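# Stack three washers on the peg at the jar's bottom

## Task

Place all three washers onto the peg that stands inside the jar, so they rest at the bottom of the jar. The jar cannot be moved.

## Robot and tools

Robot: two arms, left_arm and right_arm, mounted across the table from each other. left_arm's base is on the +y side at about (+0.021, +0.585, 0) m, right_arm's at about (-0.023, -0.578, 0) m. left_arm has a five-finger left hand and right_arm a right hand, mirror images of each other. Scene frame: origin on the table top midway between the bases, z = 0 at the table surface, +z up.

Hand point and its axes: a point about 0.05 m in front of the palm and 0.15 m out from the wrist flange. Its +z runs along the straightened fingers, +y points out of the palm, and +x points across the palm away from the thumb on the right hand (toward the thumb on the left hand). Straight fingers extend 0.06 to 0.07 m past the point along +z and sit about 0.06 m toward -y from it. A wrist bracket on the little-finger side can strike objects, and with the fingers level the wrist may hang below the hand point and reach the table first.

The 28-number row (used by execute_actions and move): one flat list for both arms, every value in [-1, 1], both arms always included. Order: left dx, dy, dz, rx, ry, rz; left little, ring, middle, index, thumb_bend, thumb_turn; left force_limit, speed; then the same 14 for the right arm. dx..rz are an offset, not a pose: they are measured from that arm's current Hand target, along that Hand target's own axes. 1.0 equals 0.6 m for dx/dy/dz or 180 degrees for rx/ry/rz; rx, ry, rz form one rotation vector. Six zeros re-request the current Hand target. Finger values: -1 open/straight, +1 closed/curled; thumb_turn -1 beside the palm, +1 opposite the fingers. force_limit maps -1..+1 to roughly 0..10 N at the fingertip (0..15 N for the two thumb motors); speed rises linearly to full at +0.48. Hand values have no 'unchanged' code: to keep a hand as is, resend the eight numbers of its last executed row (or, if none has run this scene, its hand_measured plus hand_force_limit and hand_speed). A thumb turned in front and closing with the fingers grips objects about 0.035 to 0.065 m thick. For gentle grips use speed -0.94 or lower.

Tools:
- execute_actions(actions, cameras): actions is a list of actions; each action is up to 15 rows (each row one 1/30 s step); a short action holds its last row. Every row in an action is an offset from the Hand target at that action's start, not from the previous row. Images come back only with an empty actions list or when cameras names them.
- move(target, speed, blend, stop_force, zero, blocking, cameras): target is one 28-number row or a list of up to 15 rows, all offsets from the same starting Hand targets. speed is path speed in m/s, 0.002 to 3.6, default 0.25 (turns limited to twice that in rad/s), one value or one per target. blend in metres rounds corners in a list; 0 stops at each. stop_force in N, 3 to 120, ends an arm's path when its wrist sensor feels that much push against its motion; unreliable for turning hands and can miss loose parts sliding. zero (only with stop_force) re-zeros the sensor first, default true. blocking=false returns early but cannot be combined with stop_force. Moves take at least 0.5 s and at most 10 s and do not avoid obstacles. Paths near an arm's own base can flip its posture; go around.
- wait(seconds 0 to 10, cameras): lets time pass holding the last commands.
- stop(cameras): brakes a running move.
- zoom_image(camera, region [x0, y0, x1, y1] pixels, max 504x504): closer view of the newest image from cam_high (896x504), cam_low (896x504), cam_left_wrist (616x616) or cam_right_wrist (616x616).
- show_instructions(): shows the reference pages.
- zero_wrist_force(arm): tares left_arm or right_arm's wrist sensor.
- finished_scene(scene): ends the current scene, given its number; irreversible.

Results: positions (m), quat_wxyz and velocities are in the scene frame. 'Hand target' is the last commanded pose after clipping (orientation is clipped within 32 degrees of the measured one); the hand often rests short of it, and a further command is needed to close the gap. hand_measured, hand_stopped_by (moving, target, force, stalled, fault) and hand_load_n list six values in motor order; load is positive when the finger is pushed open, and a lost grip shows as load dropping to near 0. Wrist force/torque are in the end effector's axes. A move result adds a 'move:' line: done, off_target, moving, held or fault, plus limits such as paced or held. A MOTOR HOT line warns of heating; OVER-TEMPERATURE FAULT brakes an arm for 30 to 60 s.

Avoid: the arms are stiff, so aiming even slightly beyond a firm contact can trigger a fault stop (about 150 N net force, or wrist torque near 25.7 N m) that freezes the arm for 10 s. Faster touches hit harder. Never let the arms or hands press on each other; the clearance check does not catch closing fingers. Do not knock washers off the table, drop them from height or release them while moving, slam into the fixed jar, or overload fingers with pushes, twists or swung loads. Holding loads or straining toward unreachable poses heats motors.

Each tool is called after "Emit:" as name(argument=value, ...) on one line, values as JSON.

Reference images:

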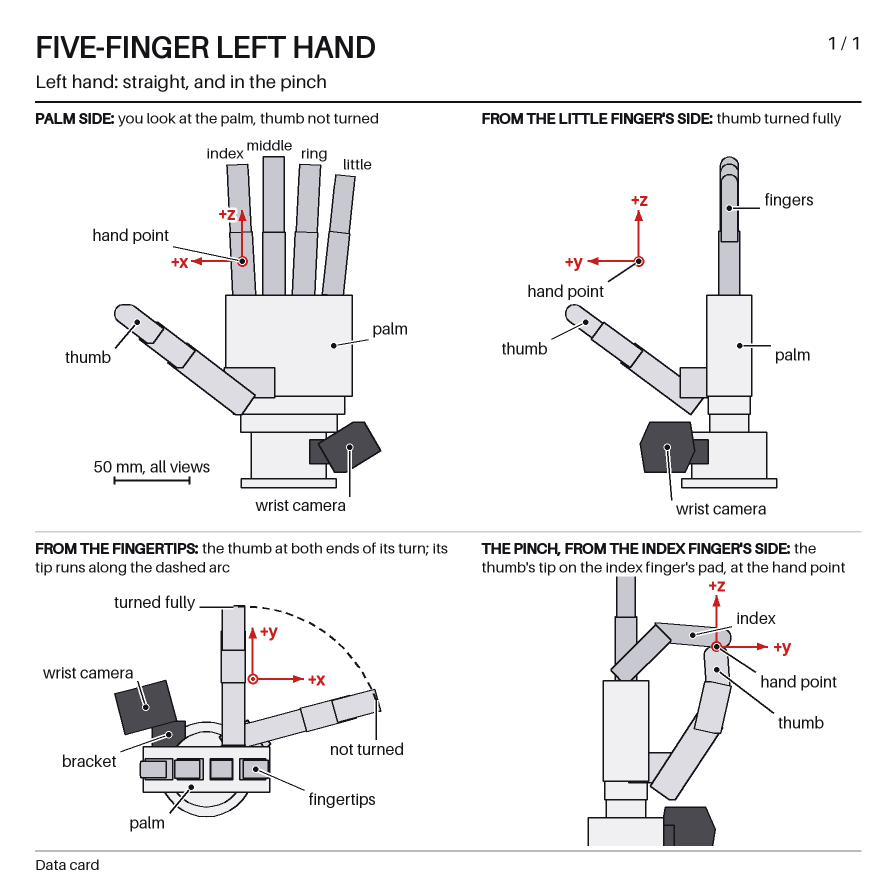

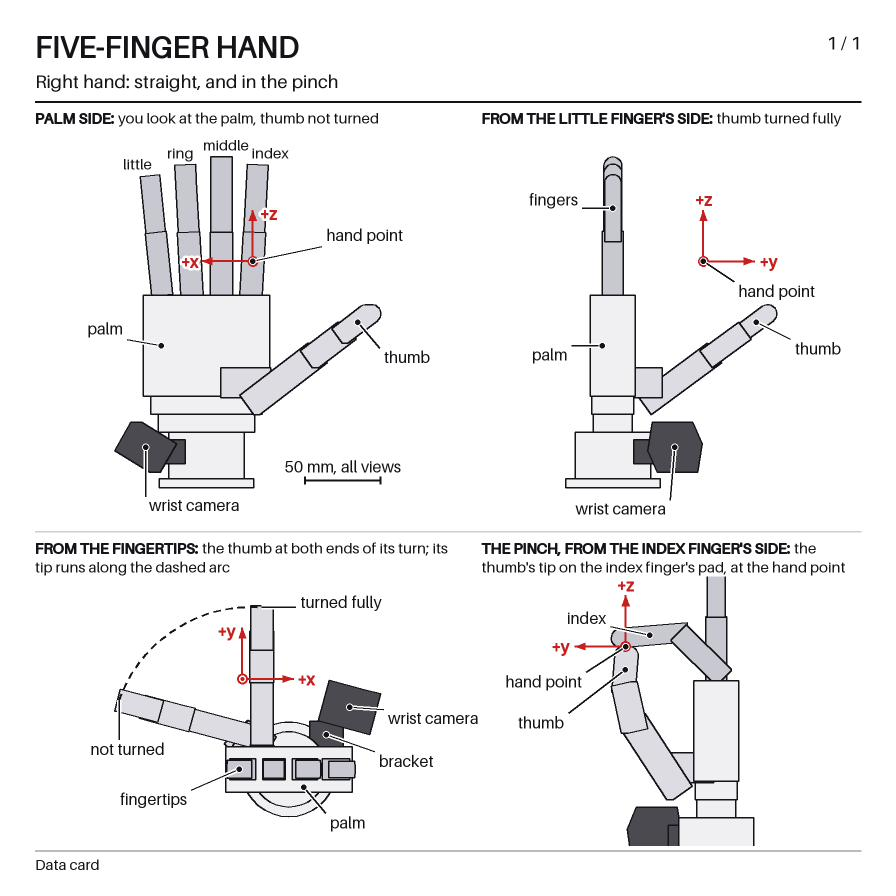

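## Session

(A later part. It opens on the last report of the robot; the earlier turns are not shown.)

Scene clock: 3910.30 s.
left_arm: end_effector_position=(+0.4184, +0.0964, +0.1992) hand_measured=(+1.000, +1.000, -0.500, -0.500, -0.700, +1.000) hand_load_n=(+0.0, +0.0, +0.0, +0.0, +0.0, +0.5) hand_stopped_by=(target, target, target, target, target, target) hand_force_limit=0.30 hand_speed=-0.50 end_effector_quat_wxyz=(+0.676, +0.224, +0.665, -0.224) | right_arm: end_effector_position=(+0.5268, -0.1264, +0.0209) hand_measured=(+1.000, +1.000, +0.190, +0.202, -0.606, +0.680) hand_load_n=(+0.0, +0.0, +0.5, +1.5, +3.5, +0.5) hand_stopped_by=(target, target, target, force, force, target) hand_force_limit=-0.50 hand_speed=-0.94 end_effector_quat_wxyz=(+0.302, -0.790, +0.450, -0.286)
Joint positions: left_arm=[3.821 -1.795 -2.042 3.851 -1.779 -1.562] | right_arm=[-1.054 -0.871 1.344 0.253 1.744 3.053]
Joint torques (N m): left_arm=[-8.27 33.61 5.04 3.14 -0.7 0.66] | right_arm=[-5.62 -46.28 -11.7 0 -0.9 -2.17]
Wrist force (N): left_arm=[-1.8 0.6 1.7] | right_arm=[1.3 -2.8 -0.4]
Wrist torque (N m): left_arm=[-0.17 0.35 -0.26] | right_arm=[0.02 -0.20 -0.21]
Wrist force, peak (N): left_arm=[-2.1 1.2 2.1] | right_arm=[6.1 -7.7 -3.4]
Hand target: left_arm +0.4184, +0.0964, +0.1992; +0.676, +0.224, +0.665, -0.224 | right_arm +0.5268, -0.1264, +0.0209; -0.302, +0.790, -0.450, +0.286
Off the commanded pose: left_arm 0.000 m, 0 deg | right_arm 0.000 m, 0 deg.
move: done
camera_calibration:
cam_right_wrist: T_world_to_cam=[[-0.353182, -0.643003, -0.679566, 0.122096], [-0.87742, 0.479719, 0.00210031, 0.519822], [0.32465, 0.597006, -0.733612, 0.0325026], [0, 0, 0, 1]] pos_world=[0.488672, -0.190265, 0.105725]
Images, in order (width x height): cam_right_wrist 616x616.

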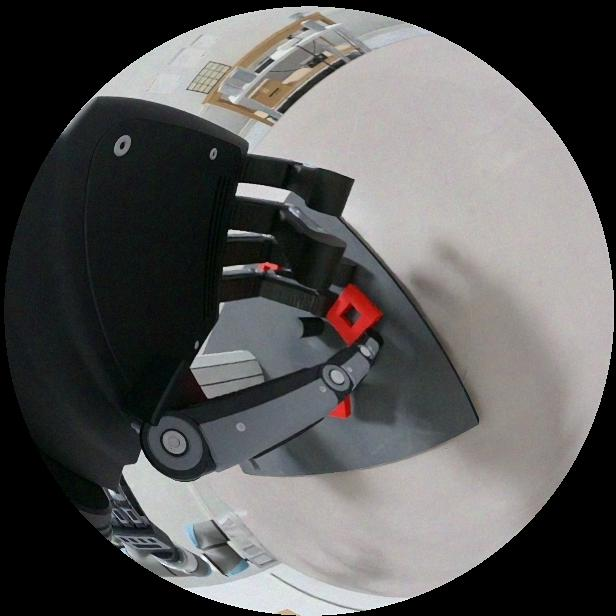

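Emit:
move(target=[0,0,0,0,0,0,1,1,-0.5,-0.5,-0.7,1,0.3,-0.5,0.0036,-0.0147,-0.0131,0,0,0,1,1,0.19,0.205,-0.45,0.68,-0.5,-0.94], speed=0.01, cameras=["cam_right_wrist","cam_low"])

Emit:
zoom_image(camera="cam_right_wrist", region=[280, 220, 460, 400])

Scene clock: 3921.23 s.
left_arm: end_effector_position=(+0.4184, +0.0964, +0.1992) hand_measured=(+1.000, +1.000, -0.500, -0.500, -0.700, +1.000) hand_load_n=(+0.0, +0.0, +0.0, +0.0, +0.0, +0.5) hand_stopped_by=(target, target, target, target, target, target) hand_force_limit=0.30 hand_speed=-0.50 end_effector_quat_wxyz=(+0.676, +0.224, +0.665, -0.224) | right_arm: end_effector_position=(+0.5268, -0.1264, +0.0330) hand_measured=(+1.000, +1.000, +0.190, +0.202, -0.606, +0.680) hand_load_n=(+0.0, +0.0, +0.0, +0.0, +0.0, +0.0) hand_stopped_by=(target, target, target, force, force, target) hand_force_limit=-0.50 hand_speed=-0.94 end_effector_quat_wxyz=(+0.302, -0.790, +0.450, -0.286)
Joint positions: left_arm=[3.821 -1.795 -2.042 3.851 -1.779 -1.562] | right_arm=[-1.054 -0.884 1.332 0.277 1.744 3.053]
Joint torques (N m): left_arm=[-8.06 33.33 5.43 3.26 -0.69 0.67] | right_arm=[-6.81 -49.26 -22.6 0.38 -0.88 -1.95]
Wrist force (N): left_arm=[-1.8 0.8 1.9] | right_arm=[1.1 -1.7 0.6]
Wrist torque (N m): left_arm=[-0.15 0.37 -0.27] | right_arm=[0.06 -0.24 -0.19]
Wrist force, peak (N): left_arm=[-2.2 0.9 2.3] | right_arm=[1.7 -3.3 -0.7]
Hand target: left_arm +0.4184, +0.0964, +0.1992; +0.676, +0.224, +0.665, -0.224 | right_arm +0.5268, -0.1264, +0.0329; -0.302, +0.790, -0.450, +0.286
Off the commanded pose: left_arm 0.000 m, 0 deg | right_arm 0.000 m, 0 deg.
move: done
camera_calibration:
cam_right_wrist: T_world_to_cam=[[-0.353182, -0.643003, -0.679566, 0.130319], [-0.87742, 0.479719, 0.00210031, 0.519797], [0.32465, 0.597006, -0.733612, 0.0413793], [0, 0, 0, 1]] pos_world=[0.488672, -0.190265, 0.117825]
Images, in order (width x height): cam_low 896x504, cam_right_wrist 616x616.

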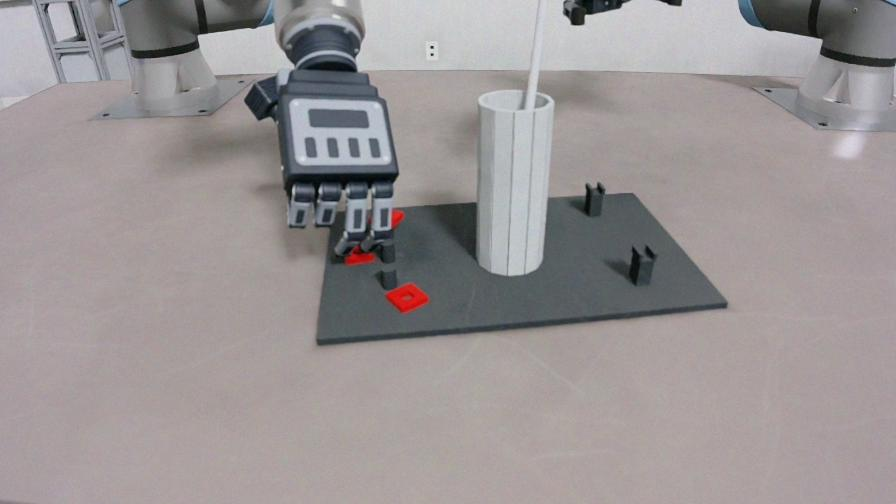

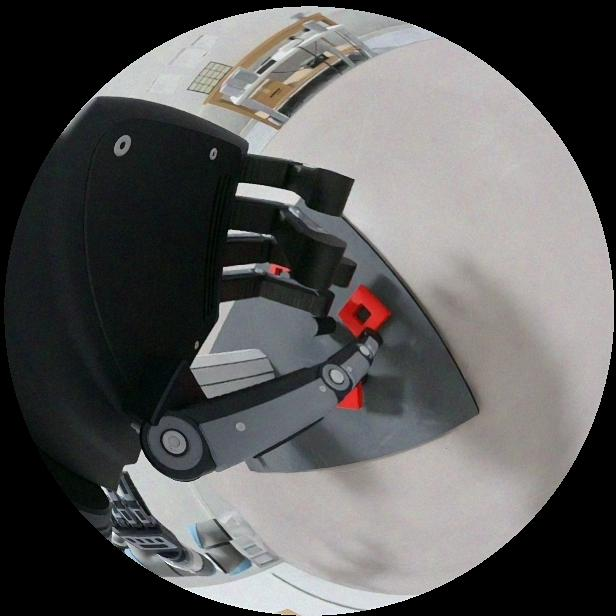

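Scaled by 2.800 from the camera's 616x616 image, which has a finer 880x880 frame.

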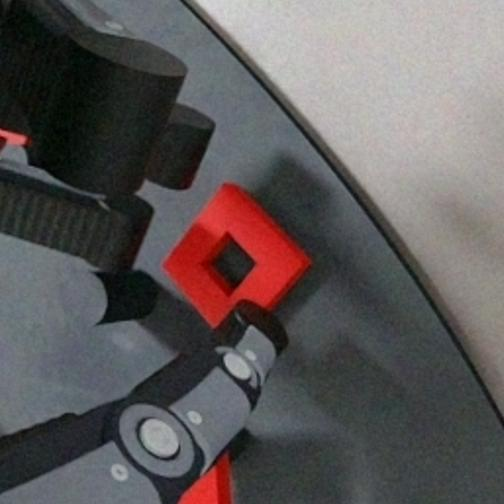

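Emit:
move(target=[[0,0,0,0,0,0,1,1,-0.5,-0.5,-0.7,1,0.3,-0.5,0.0202,-0.0821,-0.0732,0,0,0,1,1,0.19,0.19,-0.72,0.72,-0.7,-0.3],[0,0,0,0,0,0,1,1,-0.5,-0.5,-0.7,1,0.3,-0.5,-0.0507,-0.0617,-0.1157,0.0506,-0.2060,-0.1836,1,1,0.19,0.19,-0.72,0.72,-0.7,-0.3]], speed=0.15, blend=0.01, cameras=["cam_right_wrist","cam_low"])

Emit:
zoom_image(camera="cam_right_wrist", region=[280, 200, 480, 400])

Scene clock: 4009.27 s.
left_arm: end_effector_position=(+0.4184, +0.0964, +0.1992) hand_measured=(+1.000, +1.000, -0.500, -0.500, -0.700, +1.000) hand_load_n=(+0.0, +0.0, +0.0, +0.0, +0.0, +0.0) hand_stopped_by=(target, target, target, target, target, target) hand_force_limit=0.30 hand_speed=-0.50 end_effector_quat_wxyz=(+0.676, +0.224, +0.665, -0.224) | right_arm: end_effector_position=(+0.4834, -0.0995, +0.1000) hand_measured=(+1.000, +1.000, +0.190, +0.190, -0.720, +0.720) hand_load_n=(+0.0, +0.0, +0.0, +0.0, +0.0, +0.0) hand_stopped_by=(target, target, target, target, target, target) hand_force_limit=-0.70 hand_speed=-0.30 end_effector_quat_wxyz=(+0.395, -0.907, +0.070, -0.130)
Joint positions: left_arm=[3.821 -1.795 -2.042 3.851 -1.779 -1.562] | right_arm=[-1.185 -0.904 1.215 0.573 1.009 2.325]
Joint torques (N m): left_arm=[-9.07 33.92 5.74 3.18 -0.67 0.64] | right_arm=[6.94 -55.62 -9.2 -0.45 -0.34 1.53]
Wrist force (N): left_arm=[-1.9 0.6 1.5] | right_arm=[1.2 -1.7 0.8]
Wrist torque (N m): left_arm=[-0.15 0.38 -0.28] | right_arm=[0.06 -0.25 -0.15]
Wrist force, peak (N): left_arm=[-2.1 1.1 2.3] | right_arm=[0.9 -3.4 0.2]
Hand target: left_arm +0.4184, +0.0964, +0.1992; +0.676, +0.224, +0.665, -0.224 | right_arm +0.4833, -0.0995, +0.1000; -0.395, +0.907, -0.070, +0.130
Off the commanded pose: left_arm 0.000 m, 0 deg | right_arm 0.000 m, 0 deg.
move: done
camera_calibration:
cam_right_wrist: T_world_to_cam=[[0.271717, -0.68179, -0.679214, -0.128252], [-0.92839, -0.371605, 0.00161534, 0.408672], [-0.253501, 0.630137, -0.733938, 0.371413], [0, 0, 0, 1]] pos_world=[0.508409, -0.169617, 0.184824]
Images, in order (width x height): cam_low 896x504, cam_right_wrist 616x616.

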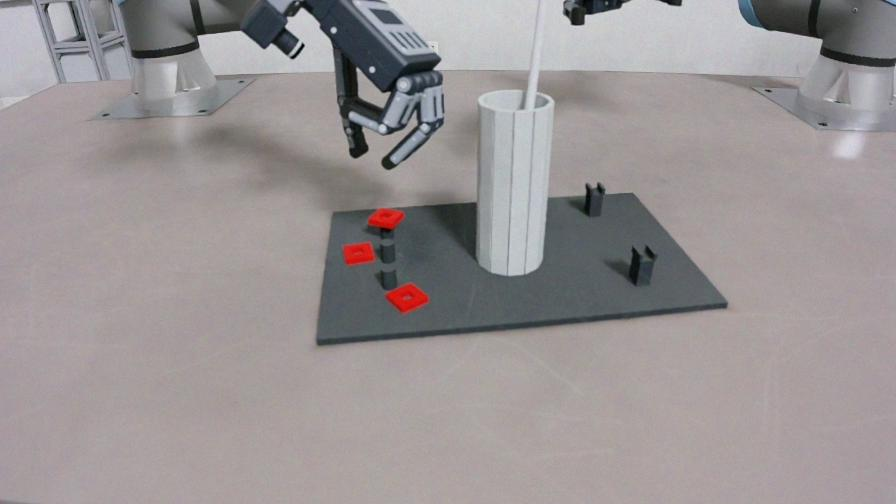

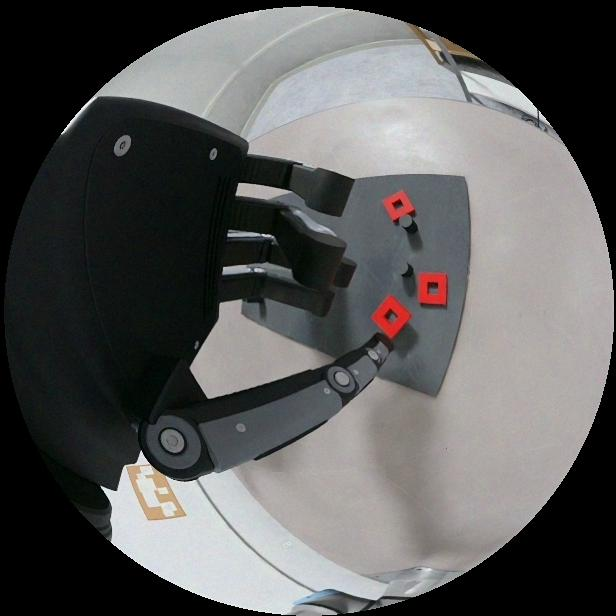

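Scaled by 2.520 from the camera's 616x616 image, which has a finer 880x880 frame.

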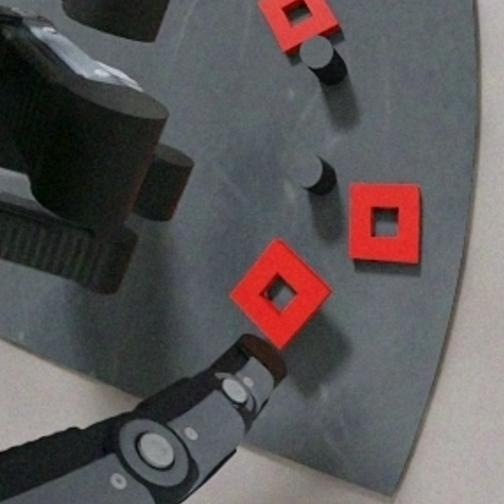

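Emit:
move(target=[0,0,0,0,0,0,1,1,-0.5,-0.5,-0.7,1,0.3,-0.5,-0.0222,0.0765,0.0662,0,0,0,1,1,0.19,0.19,-0.76,0.72,-0.7,-0.3], speed=0.05, stop_force=4, cameras=["cam_right_wrist","cam_low"])

Emit:
zoom_image(camera="cam_right_wrist", region=[280, 220, 460, 400])

Emit:
zoom_image(camera="cam_low", region=[320, 150, 460, 290])

Scene clock: 4034.40 s.
left_arm: end_effector_position=(+0.4184, +0.0964, +0.1992) hand_measured=(+1.000, +1.000, -0.500, -0.500, -0.700, +1.000) hand_load_n=(+0.0, +0.0, +0.0, +0.0, +0.0, +0.0) hand_stopped_by=(target, target, target, target, target, target) hand_force_limit=0.30 hand_speed=-0.50 end_effector_quat_wxyz=(+0.676, +0.224, +0.665, -0.224) | right_arm: end_effector_position=(+0.4811, -0.0998, +0.0379) hand_measured=(+1.000, +1.000, +0.190, +0.190, -0.760, +0.720) hand_load_n=(+0.0, +0.0, +0.0, +0.0, +0.0, +0.0) hand_stopped_by=(target, target, target, target, target, target) hand_force_limit=-0.70 hand_speed=-0.30 end_effector_quat_wxyz=(+0.395, -0.907, +0.070, -0.130)
Joint positions: left_arm=[3.821 -1.795 -2.042 3.851 -1.779 -1.562] | right_arm=[-1.184 -0.853 1.295 0.44 1.009 2.325]
Joint torques (N m): left_arm=[-8.89 33.42 5.63 3.19 -0.69 0.62] | right_arm=[5.13 -56.04 -26.57 2.34 0.18 2.16]
Wrist force (N): left_arm=[-2.0 0.9 2.0] | right_arm=[0.8 -2.0 1.2]
Wrist torque (N m): left_arm=[-0.14 0.41 -0.29] | right_arm=[-0.01 -0.21 -0.18]
Wrist force, peak (N): left_arm=[-2.3 0.7 2.3] | right_arm=[1.0 -2.4 0.3]
Hand target: left_arm +0.4184, +0.0964, +0.1992; +0.676, +0.224, +0.665, -0.224 | right_arm +0.4811, -0.0998, +0.0379; -0.395, +0.907, -0.070, +0.130
Off the commanded pose: left_arm 0.000 m, 0 deg | right_arm 0.000 m, 0 deg.
move: done
camera_calibration:
cam_right_wrist: T_world_to_cam=[[0.271942, -0.681729, -0.679186, -0.169982], [-0.928294, -0.371844, 0.00155248, 0.406481], [-0.25361, 0.630062, -0.733965, 0.325498], [0, 0, 0, 1]] pos_world=[0.506109, -0.169818, 0.122823]
Images, in order (width x height): cam_low 896x504, cam_right_wrist 616x616.

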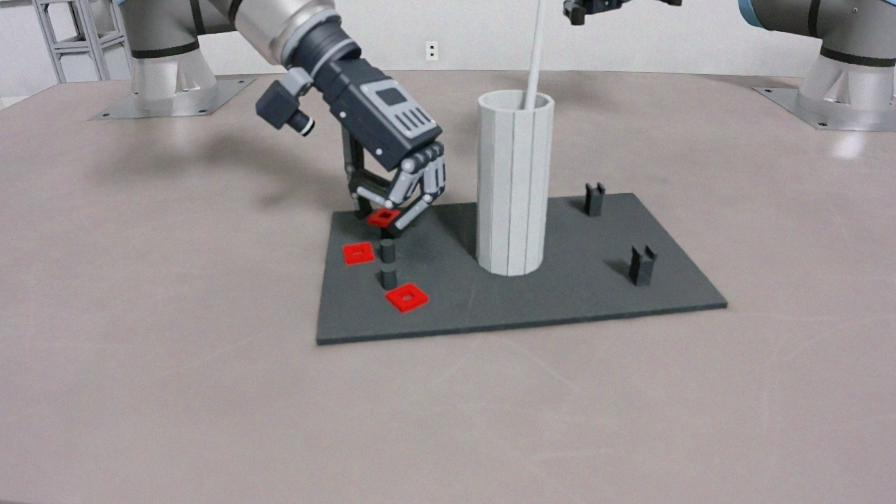

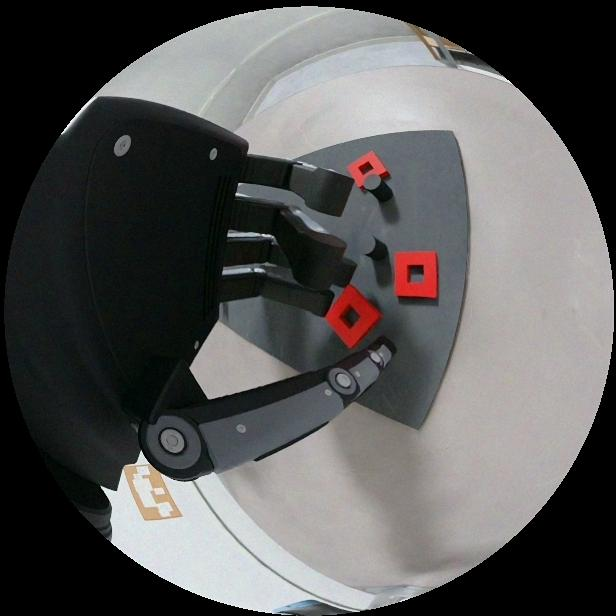

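Scaled by 2.800 from the camera's 616x616 image, which has a finer 880x880 frame.

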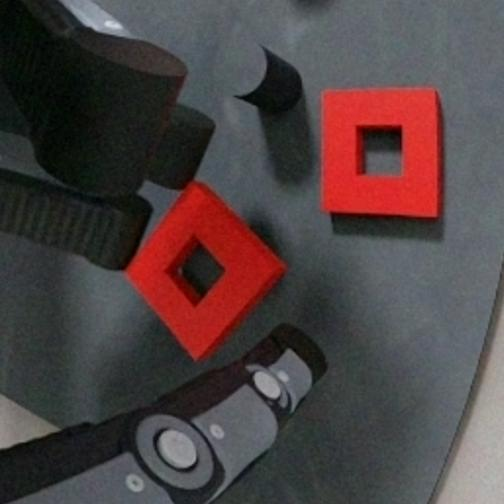

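Scaled by 3.600.

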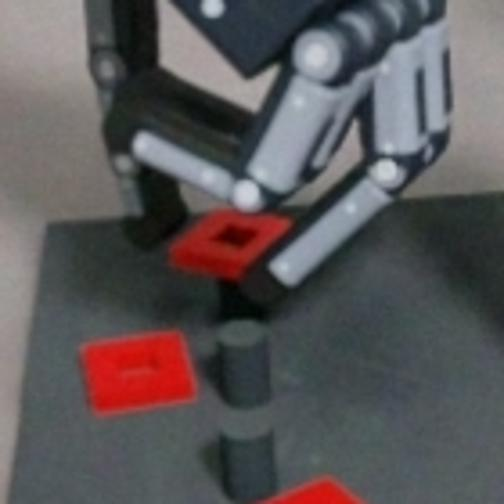

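Emit:
move(target=[0,0,0,0,0,0,1,1,-0.5,-0.5,-0.7,1,0.3,-0.5,0,0,0,0,0,0,1,1,0.19,0.19,-0.45,0.72,-0.6,-0.95], speed=0.05, cameras=["cam_right_wrist","cam_low"])

Emit:
zoom_image(camera="cam_right_wrist", region=[280, 220, 460, 400])

Emit:
zoom_image(camera="cam_low", region=[320, 150, 460, 290])

Scene clock: 4057.00 s.
left_arm: end_effector_position=(+0.4184, +0.0964, +0.1992) hand_measured=(+1.000, +1.000, -0.500, -0.500, -0.700, +1.000) hand_load_n=(+0.0, +0.0, +0.0, +0.0, +0.0, +0.0) hand_stopped_by=(target, target, target, target, target, target) hand_force_limit=0.30 hand_speed=-0.50 end_effector_quat_wxyz=(+0.676, +0.224, +0.665, -0.224) | right_arm: end_effector_position=(+0.4811, -0.0998, +0.0379) hand_measured=(+1.000, +1.000, +0.190, +0.190, -0.612, +0.720) hand_load_n=(+0.0, +0.0, +1.5, +1.0, +3.0, +0.5) hand_stopped_by=(target, target, target, target, force, target) hand_force_limit=-0.60 hand_speed=-0.95 end_effector_quat_wxyz=(+0.395, -0.907, +0.070, -0.130)
Joint positions: left_arm=[3.821 -1.795 -2.042 3.851 -1.779 -1.562] | right_arm=[-1.184 -0.853 1.295 0.44 1.009 2.325]
Joint torques (N m): left_arm=[-8.24 33.78 4.73 3.16 -0.58 0.54] | right_arm=[-4.76 -55.5 -25.76 1.75 -1.08 -0.86]
Wrist force (N): left_arm=[-1.8 0.9 1.9] | right_arm=[0.5 -1.8 0.9]
Wrist torque (N m): left_arm=[-0.14 0.38 -0.28] | right_arm=[0.05 -0.17 -0.19]
Wrist force, peak (N): left_arm=[-2.4 0.7 2.2] | right_arm=[0.7 -2.2 1.1]
Hand target: left_arm +0.4184, +0.0964, +0.1992; +0.676, +0.224, +0.665, -0.224 | right_arm +0.4811, -0.0998, +0.0379; -0.395, +0.907, -0.070, +0.130
Off the commanded pose: left_arm 0.000 m, 0 deg | right_arm 0.000 m, 0 deg.
move: done
camera_calibration:
cam_right_wrist: T_world_to_cam=[[0.272005, -0.681703, -0.679186, -0.17001], [-0.928275, -0.37189, 0.001506, 0.40647], [-0.253609, 0.630062, -0.733964, 0.325498], [0, 0, 0, 1]] pos_world=[0.506109, -0.169818, 0.122823]
Images, in order (width x height): cam_low 896x504, cam_right_wrist 616x616.

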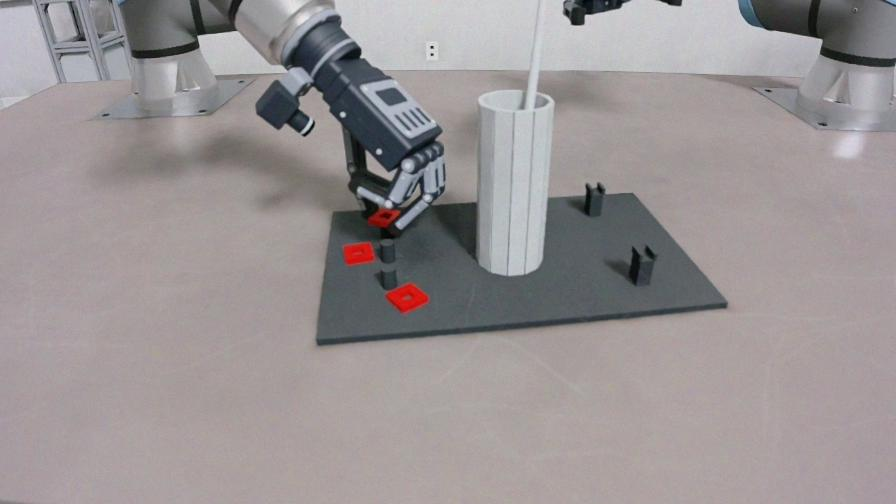

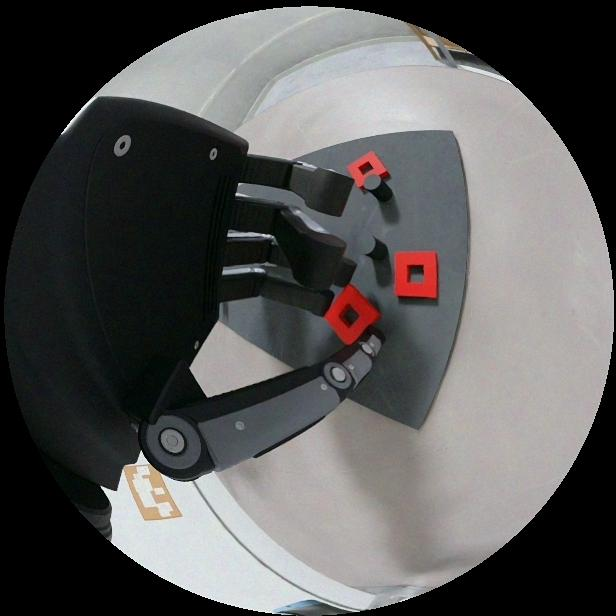

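Scaled by 2.800 from the camera's 616x616 image, which has a finer 880x880 frame.

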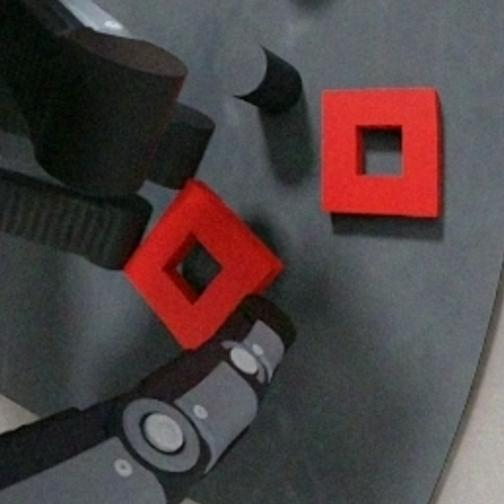

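Scaled by 3.600.

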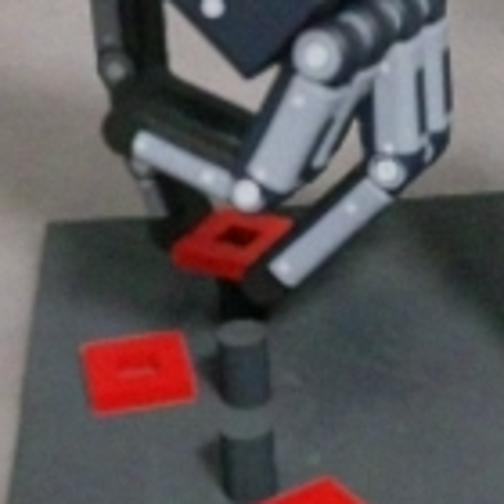

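Emit:
move(target=[0,0,0,0,0,0,1,1,-0.5,-0.5,-0.7,1,0.3,-0.5,0.006,-0.0245,-0.0218,0,0,0,1,1,0.19,0.19,-0.45,0.72,-0.6,-0.95], speed=0.02, cameras=["cam_right_wrist","cam_low"])

Emit:
zoom_image(camera="cam_low", region=[320, 130, 460, 270])

Scene clock: 4065.57 s.
left_arm: end_effector_position=(+0.4184, +0.0964, +0.1992) hand_measured=(+1.000, +1.000, -0.500, -0.500, -0.700, +1.000) hand_load_n=(+0.0, +0.0, +0.0, -0.5, +0.0, +0.5) hand_stopped_by=(target, target, target, target, target, target) hand_force_limit=0.30 hand_speed=-0.50 end_effector_quat_wxyz=(+0.676, +0.224, +0.665, -0.224) | right_arm: end_effector_position=(+0.4811, -0.0998, +0.0581) hand_measured=(+1.000, +1.000, +0.190, +0.190, -0.612, +0.720) hand_load_n=(+0.0, +0.0, +1.5, +0.5, +3.0, +0.5) hand_stopped_by=(target, target, target, target, force, target) hand_force_limit=-0.60 hand_speed=-0.95 end_effector_quat_wxyz=(+0.395, -0.907, +0.070, -0.130)
Joint positions: left_arm=[3.821 -1.795 -2.042 3.851 -1.779 -1.562] | right_arm=[-1.184 -0.873 1.275 0.481 1.009 2.325]
Joint torques (N m): left_arm=[-8.52 33.39 5.44 3.2 -0.51 0.38] | right_arm=[-2.18 -43.51 -15.86 -0.08 -0.38 0.53]
Wrist force (N): left_arm=[-1.8 0.8 2.2] | right_arm=[0.8 -1.6 0.9]
Wrist torque (N m): left_arm=[-0.15 0.36 -0.27] | right_arm=[0.08 -0.21 -0.16]
Wrist force, peak (N): left_arm=[-1.9 0.6 2.5] | right_arm=[1.1 -2.4 0.1]
Hand target: left_arm +0.4184, +0.0964, +0.1992; +0.676, +0.224, +0.665, -0.224 | right_arm +0.4810, -0.0998, +0.0579; -0.395, +0.907, -0.070, +0.130
Off the commanded pose: left_arm 0.000 m, 0 deg | right_arm 0.000 m, 0 deg.
move: done
camera_calibration:
cam_right_wrist: T_world_to_cam=[[0.271994, -0.681678, -0.679216, -0.156344], [-0.928309, -0.371808, 0.00141087, 0.406484], [-0.2535, 0.630139, -0.733937, 0.340204], [0, 0, 0, 1]] pos_world=[0.506109, -0.169818, 0.142923]
Images, in order (width x height): cam_low 896x504, cam_right_wrist 616x616.

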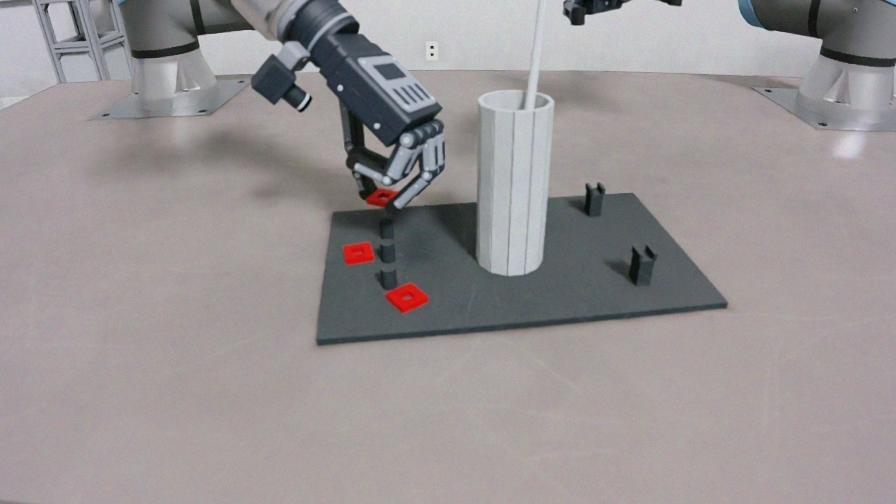

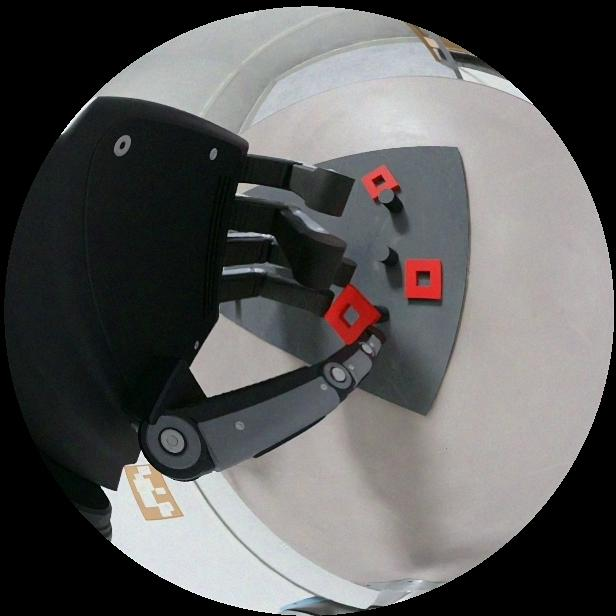

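Scaled by 3.600.

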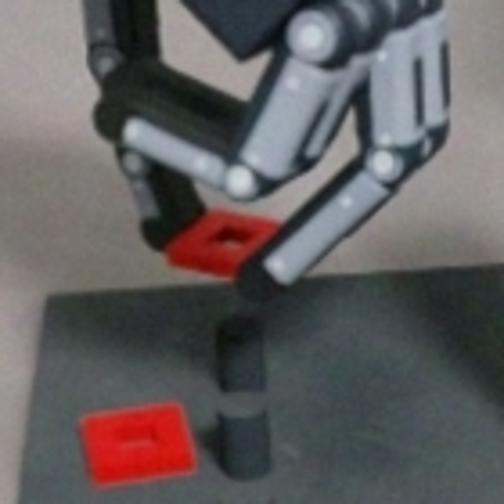

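Emit:
move(target=[[0,0,0,0,0,0,-1,-1,0,0,-0.5,1,0.3,-0.5,0.0120,-0.0490,-0.0436,0,0,0,1,1,0.19,0.19,-0.45,0.72,-0.6,-0.95],[-0.0843,-0.0363,0.0528,0.428,0,0,-1,-1,0,0,-0.5,1,0.3,-0.5,0.0183,0.0275,-0.2297,0,0,0,1,1,0.19,0.19,-0.45,0.72,-0.6,-0.95]], speed=0.12, cameras=["all"])

Scene clock: 4292.27 s.
left_arm: end_effector_position=(+0.4299, +0.0601, +0.2501) hand_measured=(-1.000, -1.000, +0.000, +0.000, -0.500, +1.000) hand_load_n=(+0.0, +0.0, +0.0, +0.0, -0.5, +0.5) hand_stopped_by=(target, target, target, target, target, target) hand_force_limit=0.30 hand_speed=-0.50 end_effector_quat_wxyz=(+0.389, +0.597, +0.381, -0.589) | right_arm: end_effector_position=(+0.4510, -0.2098, +0.1379) hand_measured=(+1.000, +1.000, +0.190, +0.190, -0.612, +0.720) hand_load_n=(+0.0, +0.0, +2.0, +0.5, +3.0, +1.0) hand_stopped_by=(target, target, target, target, force, target) hand_force_limit=-0.60 hand_speed=-0.95 end_effector_quat_wxyz=(+0.395, -0.907, +0.070, -0.130)
Joint positions: left_arm=[4.389 -1.958 -1.648 3.627 0.134 -1.576] | right_arm=[-1.371 -1.116 1.476 0.63 0.898 2.14]
Joint torques (N m): left_arm=[9.41 26.19 10.46 0.8 -0.26 -1.07] | right_arm=[7.4 -31.11 -27.01 0.14 -0.21 2.7]
Wrist force (N): left_arm=[-1.6 1.1 2.0] | right_arm=[0.8 -1.8 1.3]
Wrist torque (N m): left_arm=[-0.11 0.36 -0.39] | right_arm=[0.01 -0.16 -0.05]
Wrist force, peak (N): left_arm=[-2.3 0.9 2.4] | right_arm=[1.3 -1.9 1.4]
Hand target: left_arm +0.4298, +0.0601, +0.2501; +0.389, +0.597, +0.381, -0.589 | right_arm +0.4511, -0.2098, +0.1379; -0.395, +0.907, -0.070, +0.130
Off the commanded pose: left_arm 0.000 m, 0 deg | right_arm 0.000 m, 0 deg.
move: done
camera_calibration:
cam_left_wrist: T_world_to_cam=[[-0.873944, 0.417147, -0.24942, 0.408931], [0.426136, 0.410872, -0.805973, -0.00933818], [-0.233729, -0.810662, -0.536841, 0.398081], [0, 0, 0, 1]] pos_world=[0.454405, 0.155962, 0.308175]
cam_right_wrist: T_world_to_cam=[[0.271924, -0.681686, -0.679236, -0.168864], [-0.928304, -0.37182, 0.00152533, 0.337592], [-0.253593, 0.630122, -0.733919, 0.460592], [0, 0, 0, 1]] pos_world=[0.476109, -0.279818, 0.222823]

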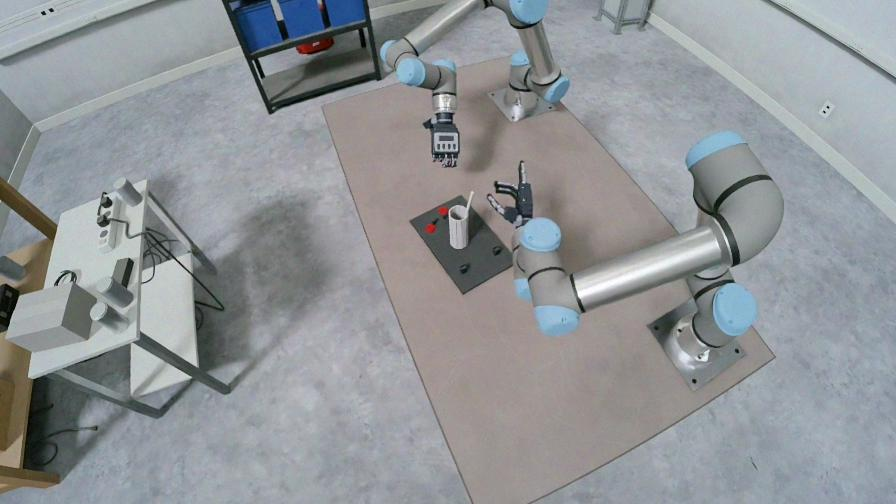

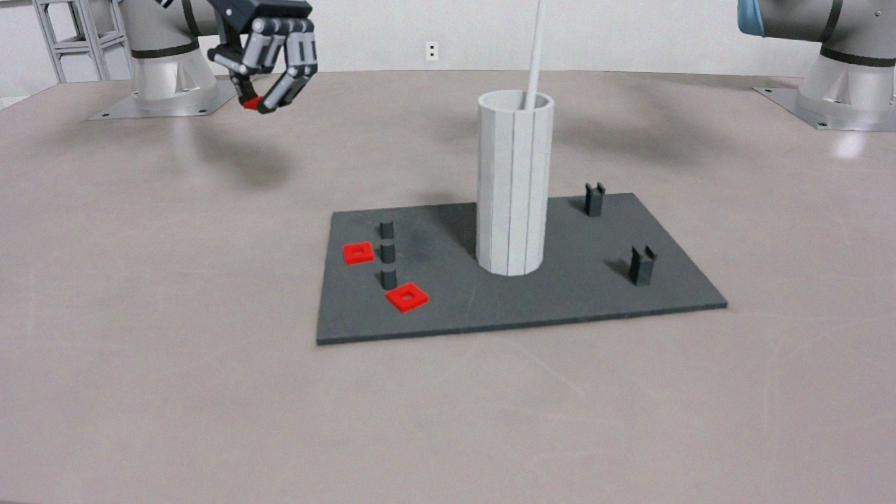

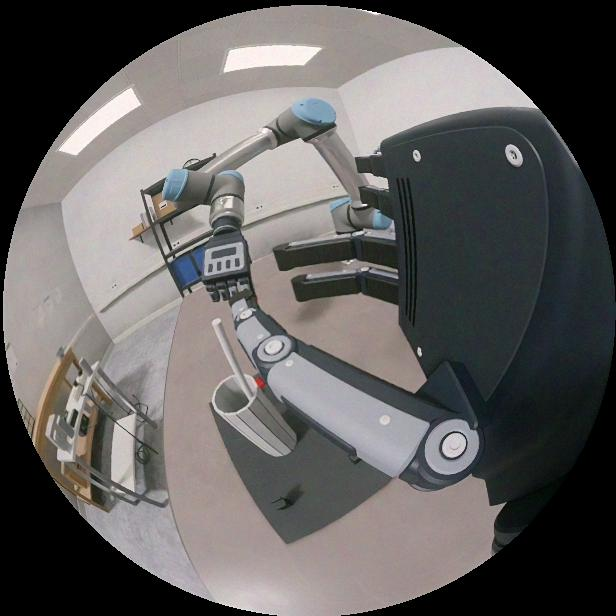

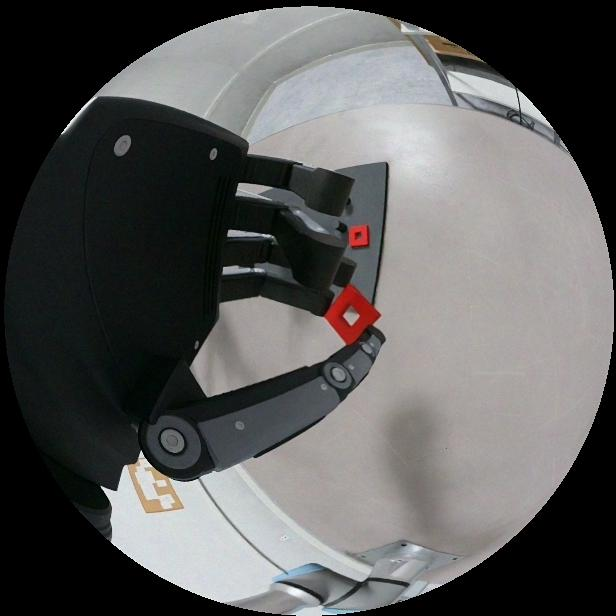

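Emit:
zoom_image(camera="cam_left_wrist", region=[180, 290, 330, 440])

Emit:
zoom_image(camera="cam_low", region=[450, 0, 610, 120])

Emit:
zoom_image(camera="cam_high", region=[420, 170, 520, 270])

Scaled by 3.360 from the camera's 616x616 image, which has a finer 880x880 frame.

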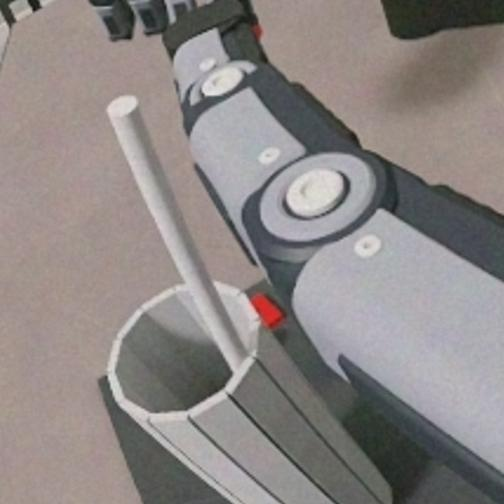

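Scaled by 3.150.

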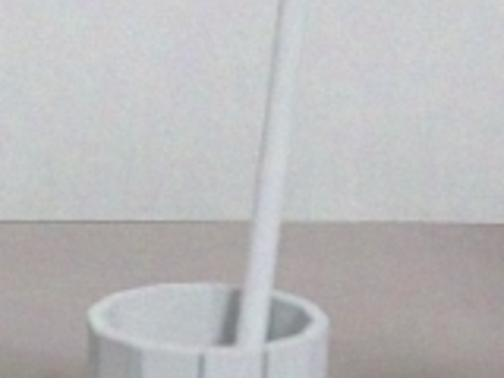

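Scaled by 5.040.

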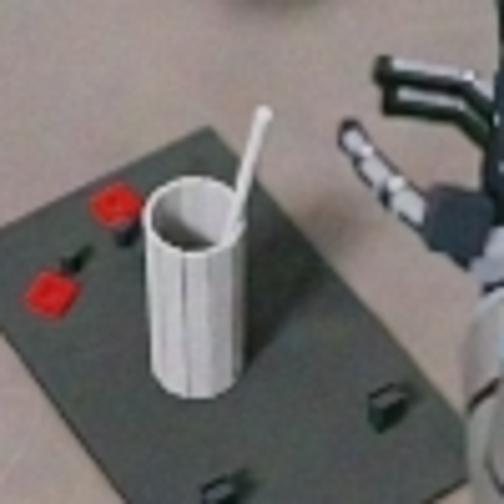

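Emit:
move(target=[0.1370,0.0418,0.0238,-0.0020,-0.0184,0.0555,-1,-1,0,0,-0.5,1,0.3,-0.5,0,0,0,0,0,0,1,1,0.19,0.19,-0.45,0.72,-0.6,-0.95], speed=0.1, cameras=["cam_left_wrist","cam_low","cam_high"])

Emit:
zoom_image(camera="cam_left_wrist", region=[160, 200, 400, 440])

Emit:
zoom_image(camera="cam_low", region=[420, 0, 620, 200])

Scene clock: 4440.43 s.
left_arm: end_effector_position=(+0.4482, +0.0366, +0.1682) hand_measured=(-1.000, -1.000, +0.000, +0.000, -0.500, +1.000) hand_load_n=(+0.0, +0.0, +0.0, +0.0, +0.0, +0.0) hand_stopped_by=(target, target, target, target, target, target) hand_force_limit=0.30 hand_speed=-0.50 end_effector_quat_wxyz=(+0.452, +0.609, +0.318, -0.569) | right_arm: end_effector_position=(+0.4511, -0.2098, +0.1379) hand_measured=(+1.000, +1.000, +0.190, +0.190, -0.612, +0.720) hand_load_n=(-0.5, +0.0, +1.5, +1.0, +2.5, +0.5) hand_stopped_by=(target, target, target, target, force, target) hand_force_limit=-0.60 hand_speed=-0.95 end_effector_quat_wxyz=(+0.395, -0.907, +0.070, -0.130)
Joint positions: left_arm=[4.359 -2.252 -1.52 3.283 0.117 -0.895] | right_arm=[-1.371 -1.116 1.476 0.63 0.898 2.14]
Joint torques (N m): left_arm=[-8.43 51.07 7.99 0.55 1.01 -1.46] | right_arm=[6.8 -30.46 -26.11 0.08 0.18 2.69]
Wrist force (N): left_arm=[-1.5 1.5 2.1] | right_arm=[1.0 -1.5 1.1]
Wrist torque (N m): left_arm=[-0.05 0.35 -0.32] | right_arm=[0.08 -0.19 -0.04]
Wrist force, peak (N): left_arm=[-3.0 0.7 1.8] | right_arm=[1.2 -2.1 1.2]
Hand target: left_arm +0.4482, +0.0366, +0.1682; +0.452, +0.609, +0.318, -0.569 | right_arm +0.4511, -0.2098, +0.1379; -0.395, +0.907, -0.070, +0.130
Off the commanded pose: left_arm 0.000 m, 0 deg | right_arm 0.000 m, 0 deg.
move: done
camera_calibration:
cam_left_wrist: T_world_to_cam=[[-0.830519, 0.372239, -0.414339, 0.424313], [0.532889, 0.314564, -0.785544, -0.121357], [-0.162074, -0.873205, -0.459613, 0.2965], [0, 0, 0, 1]] pos_world=[0.465125, 0.139134, 0.216753]
Images, in order (width x height): cam_high 896x504, cam_low 896x504, cam_left_wrist 616x616.

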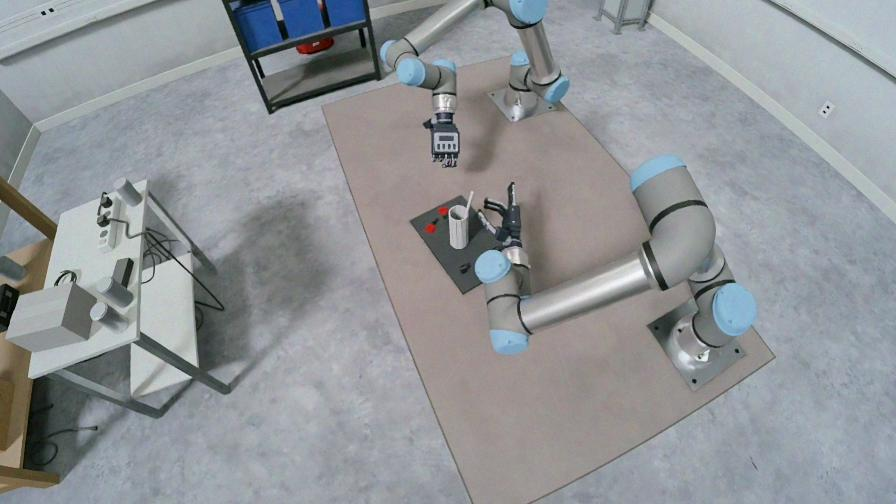

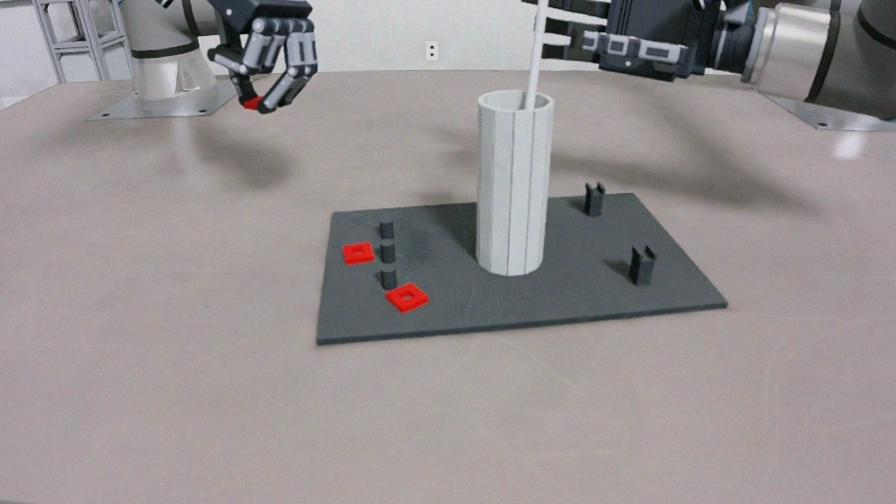

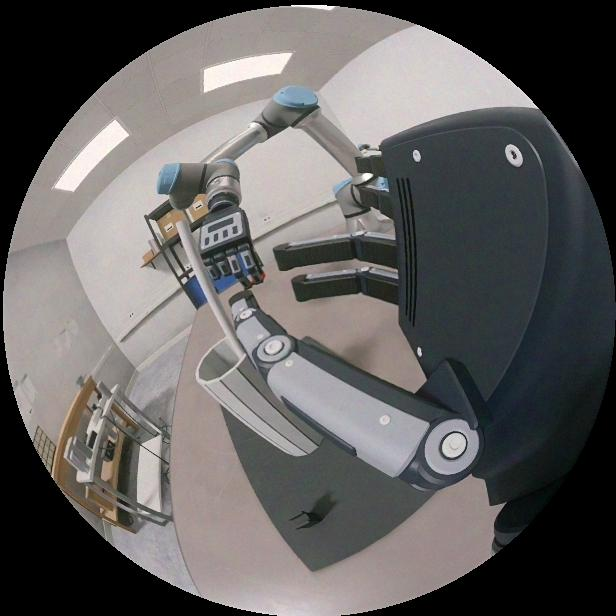

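Scaled by 2.100 from the camera's 616x616 image, which has a finer 880x880 frame.

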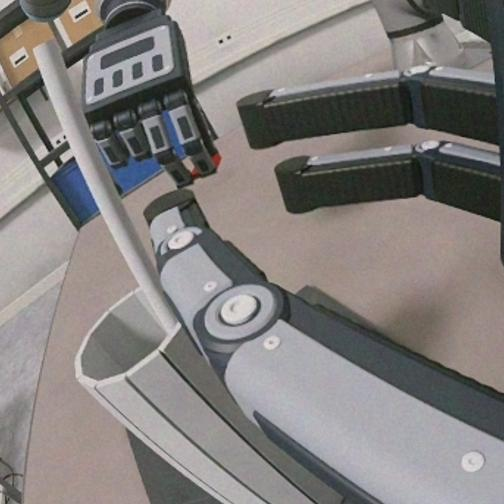

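Scaled by 2.520.

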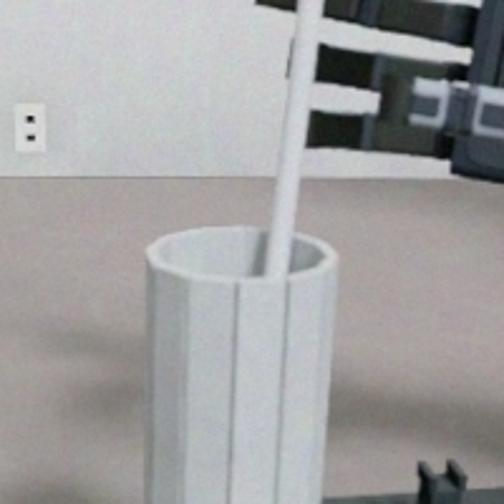

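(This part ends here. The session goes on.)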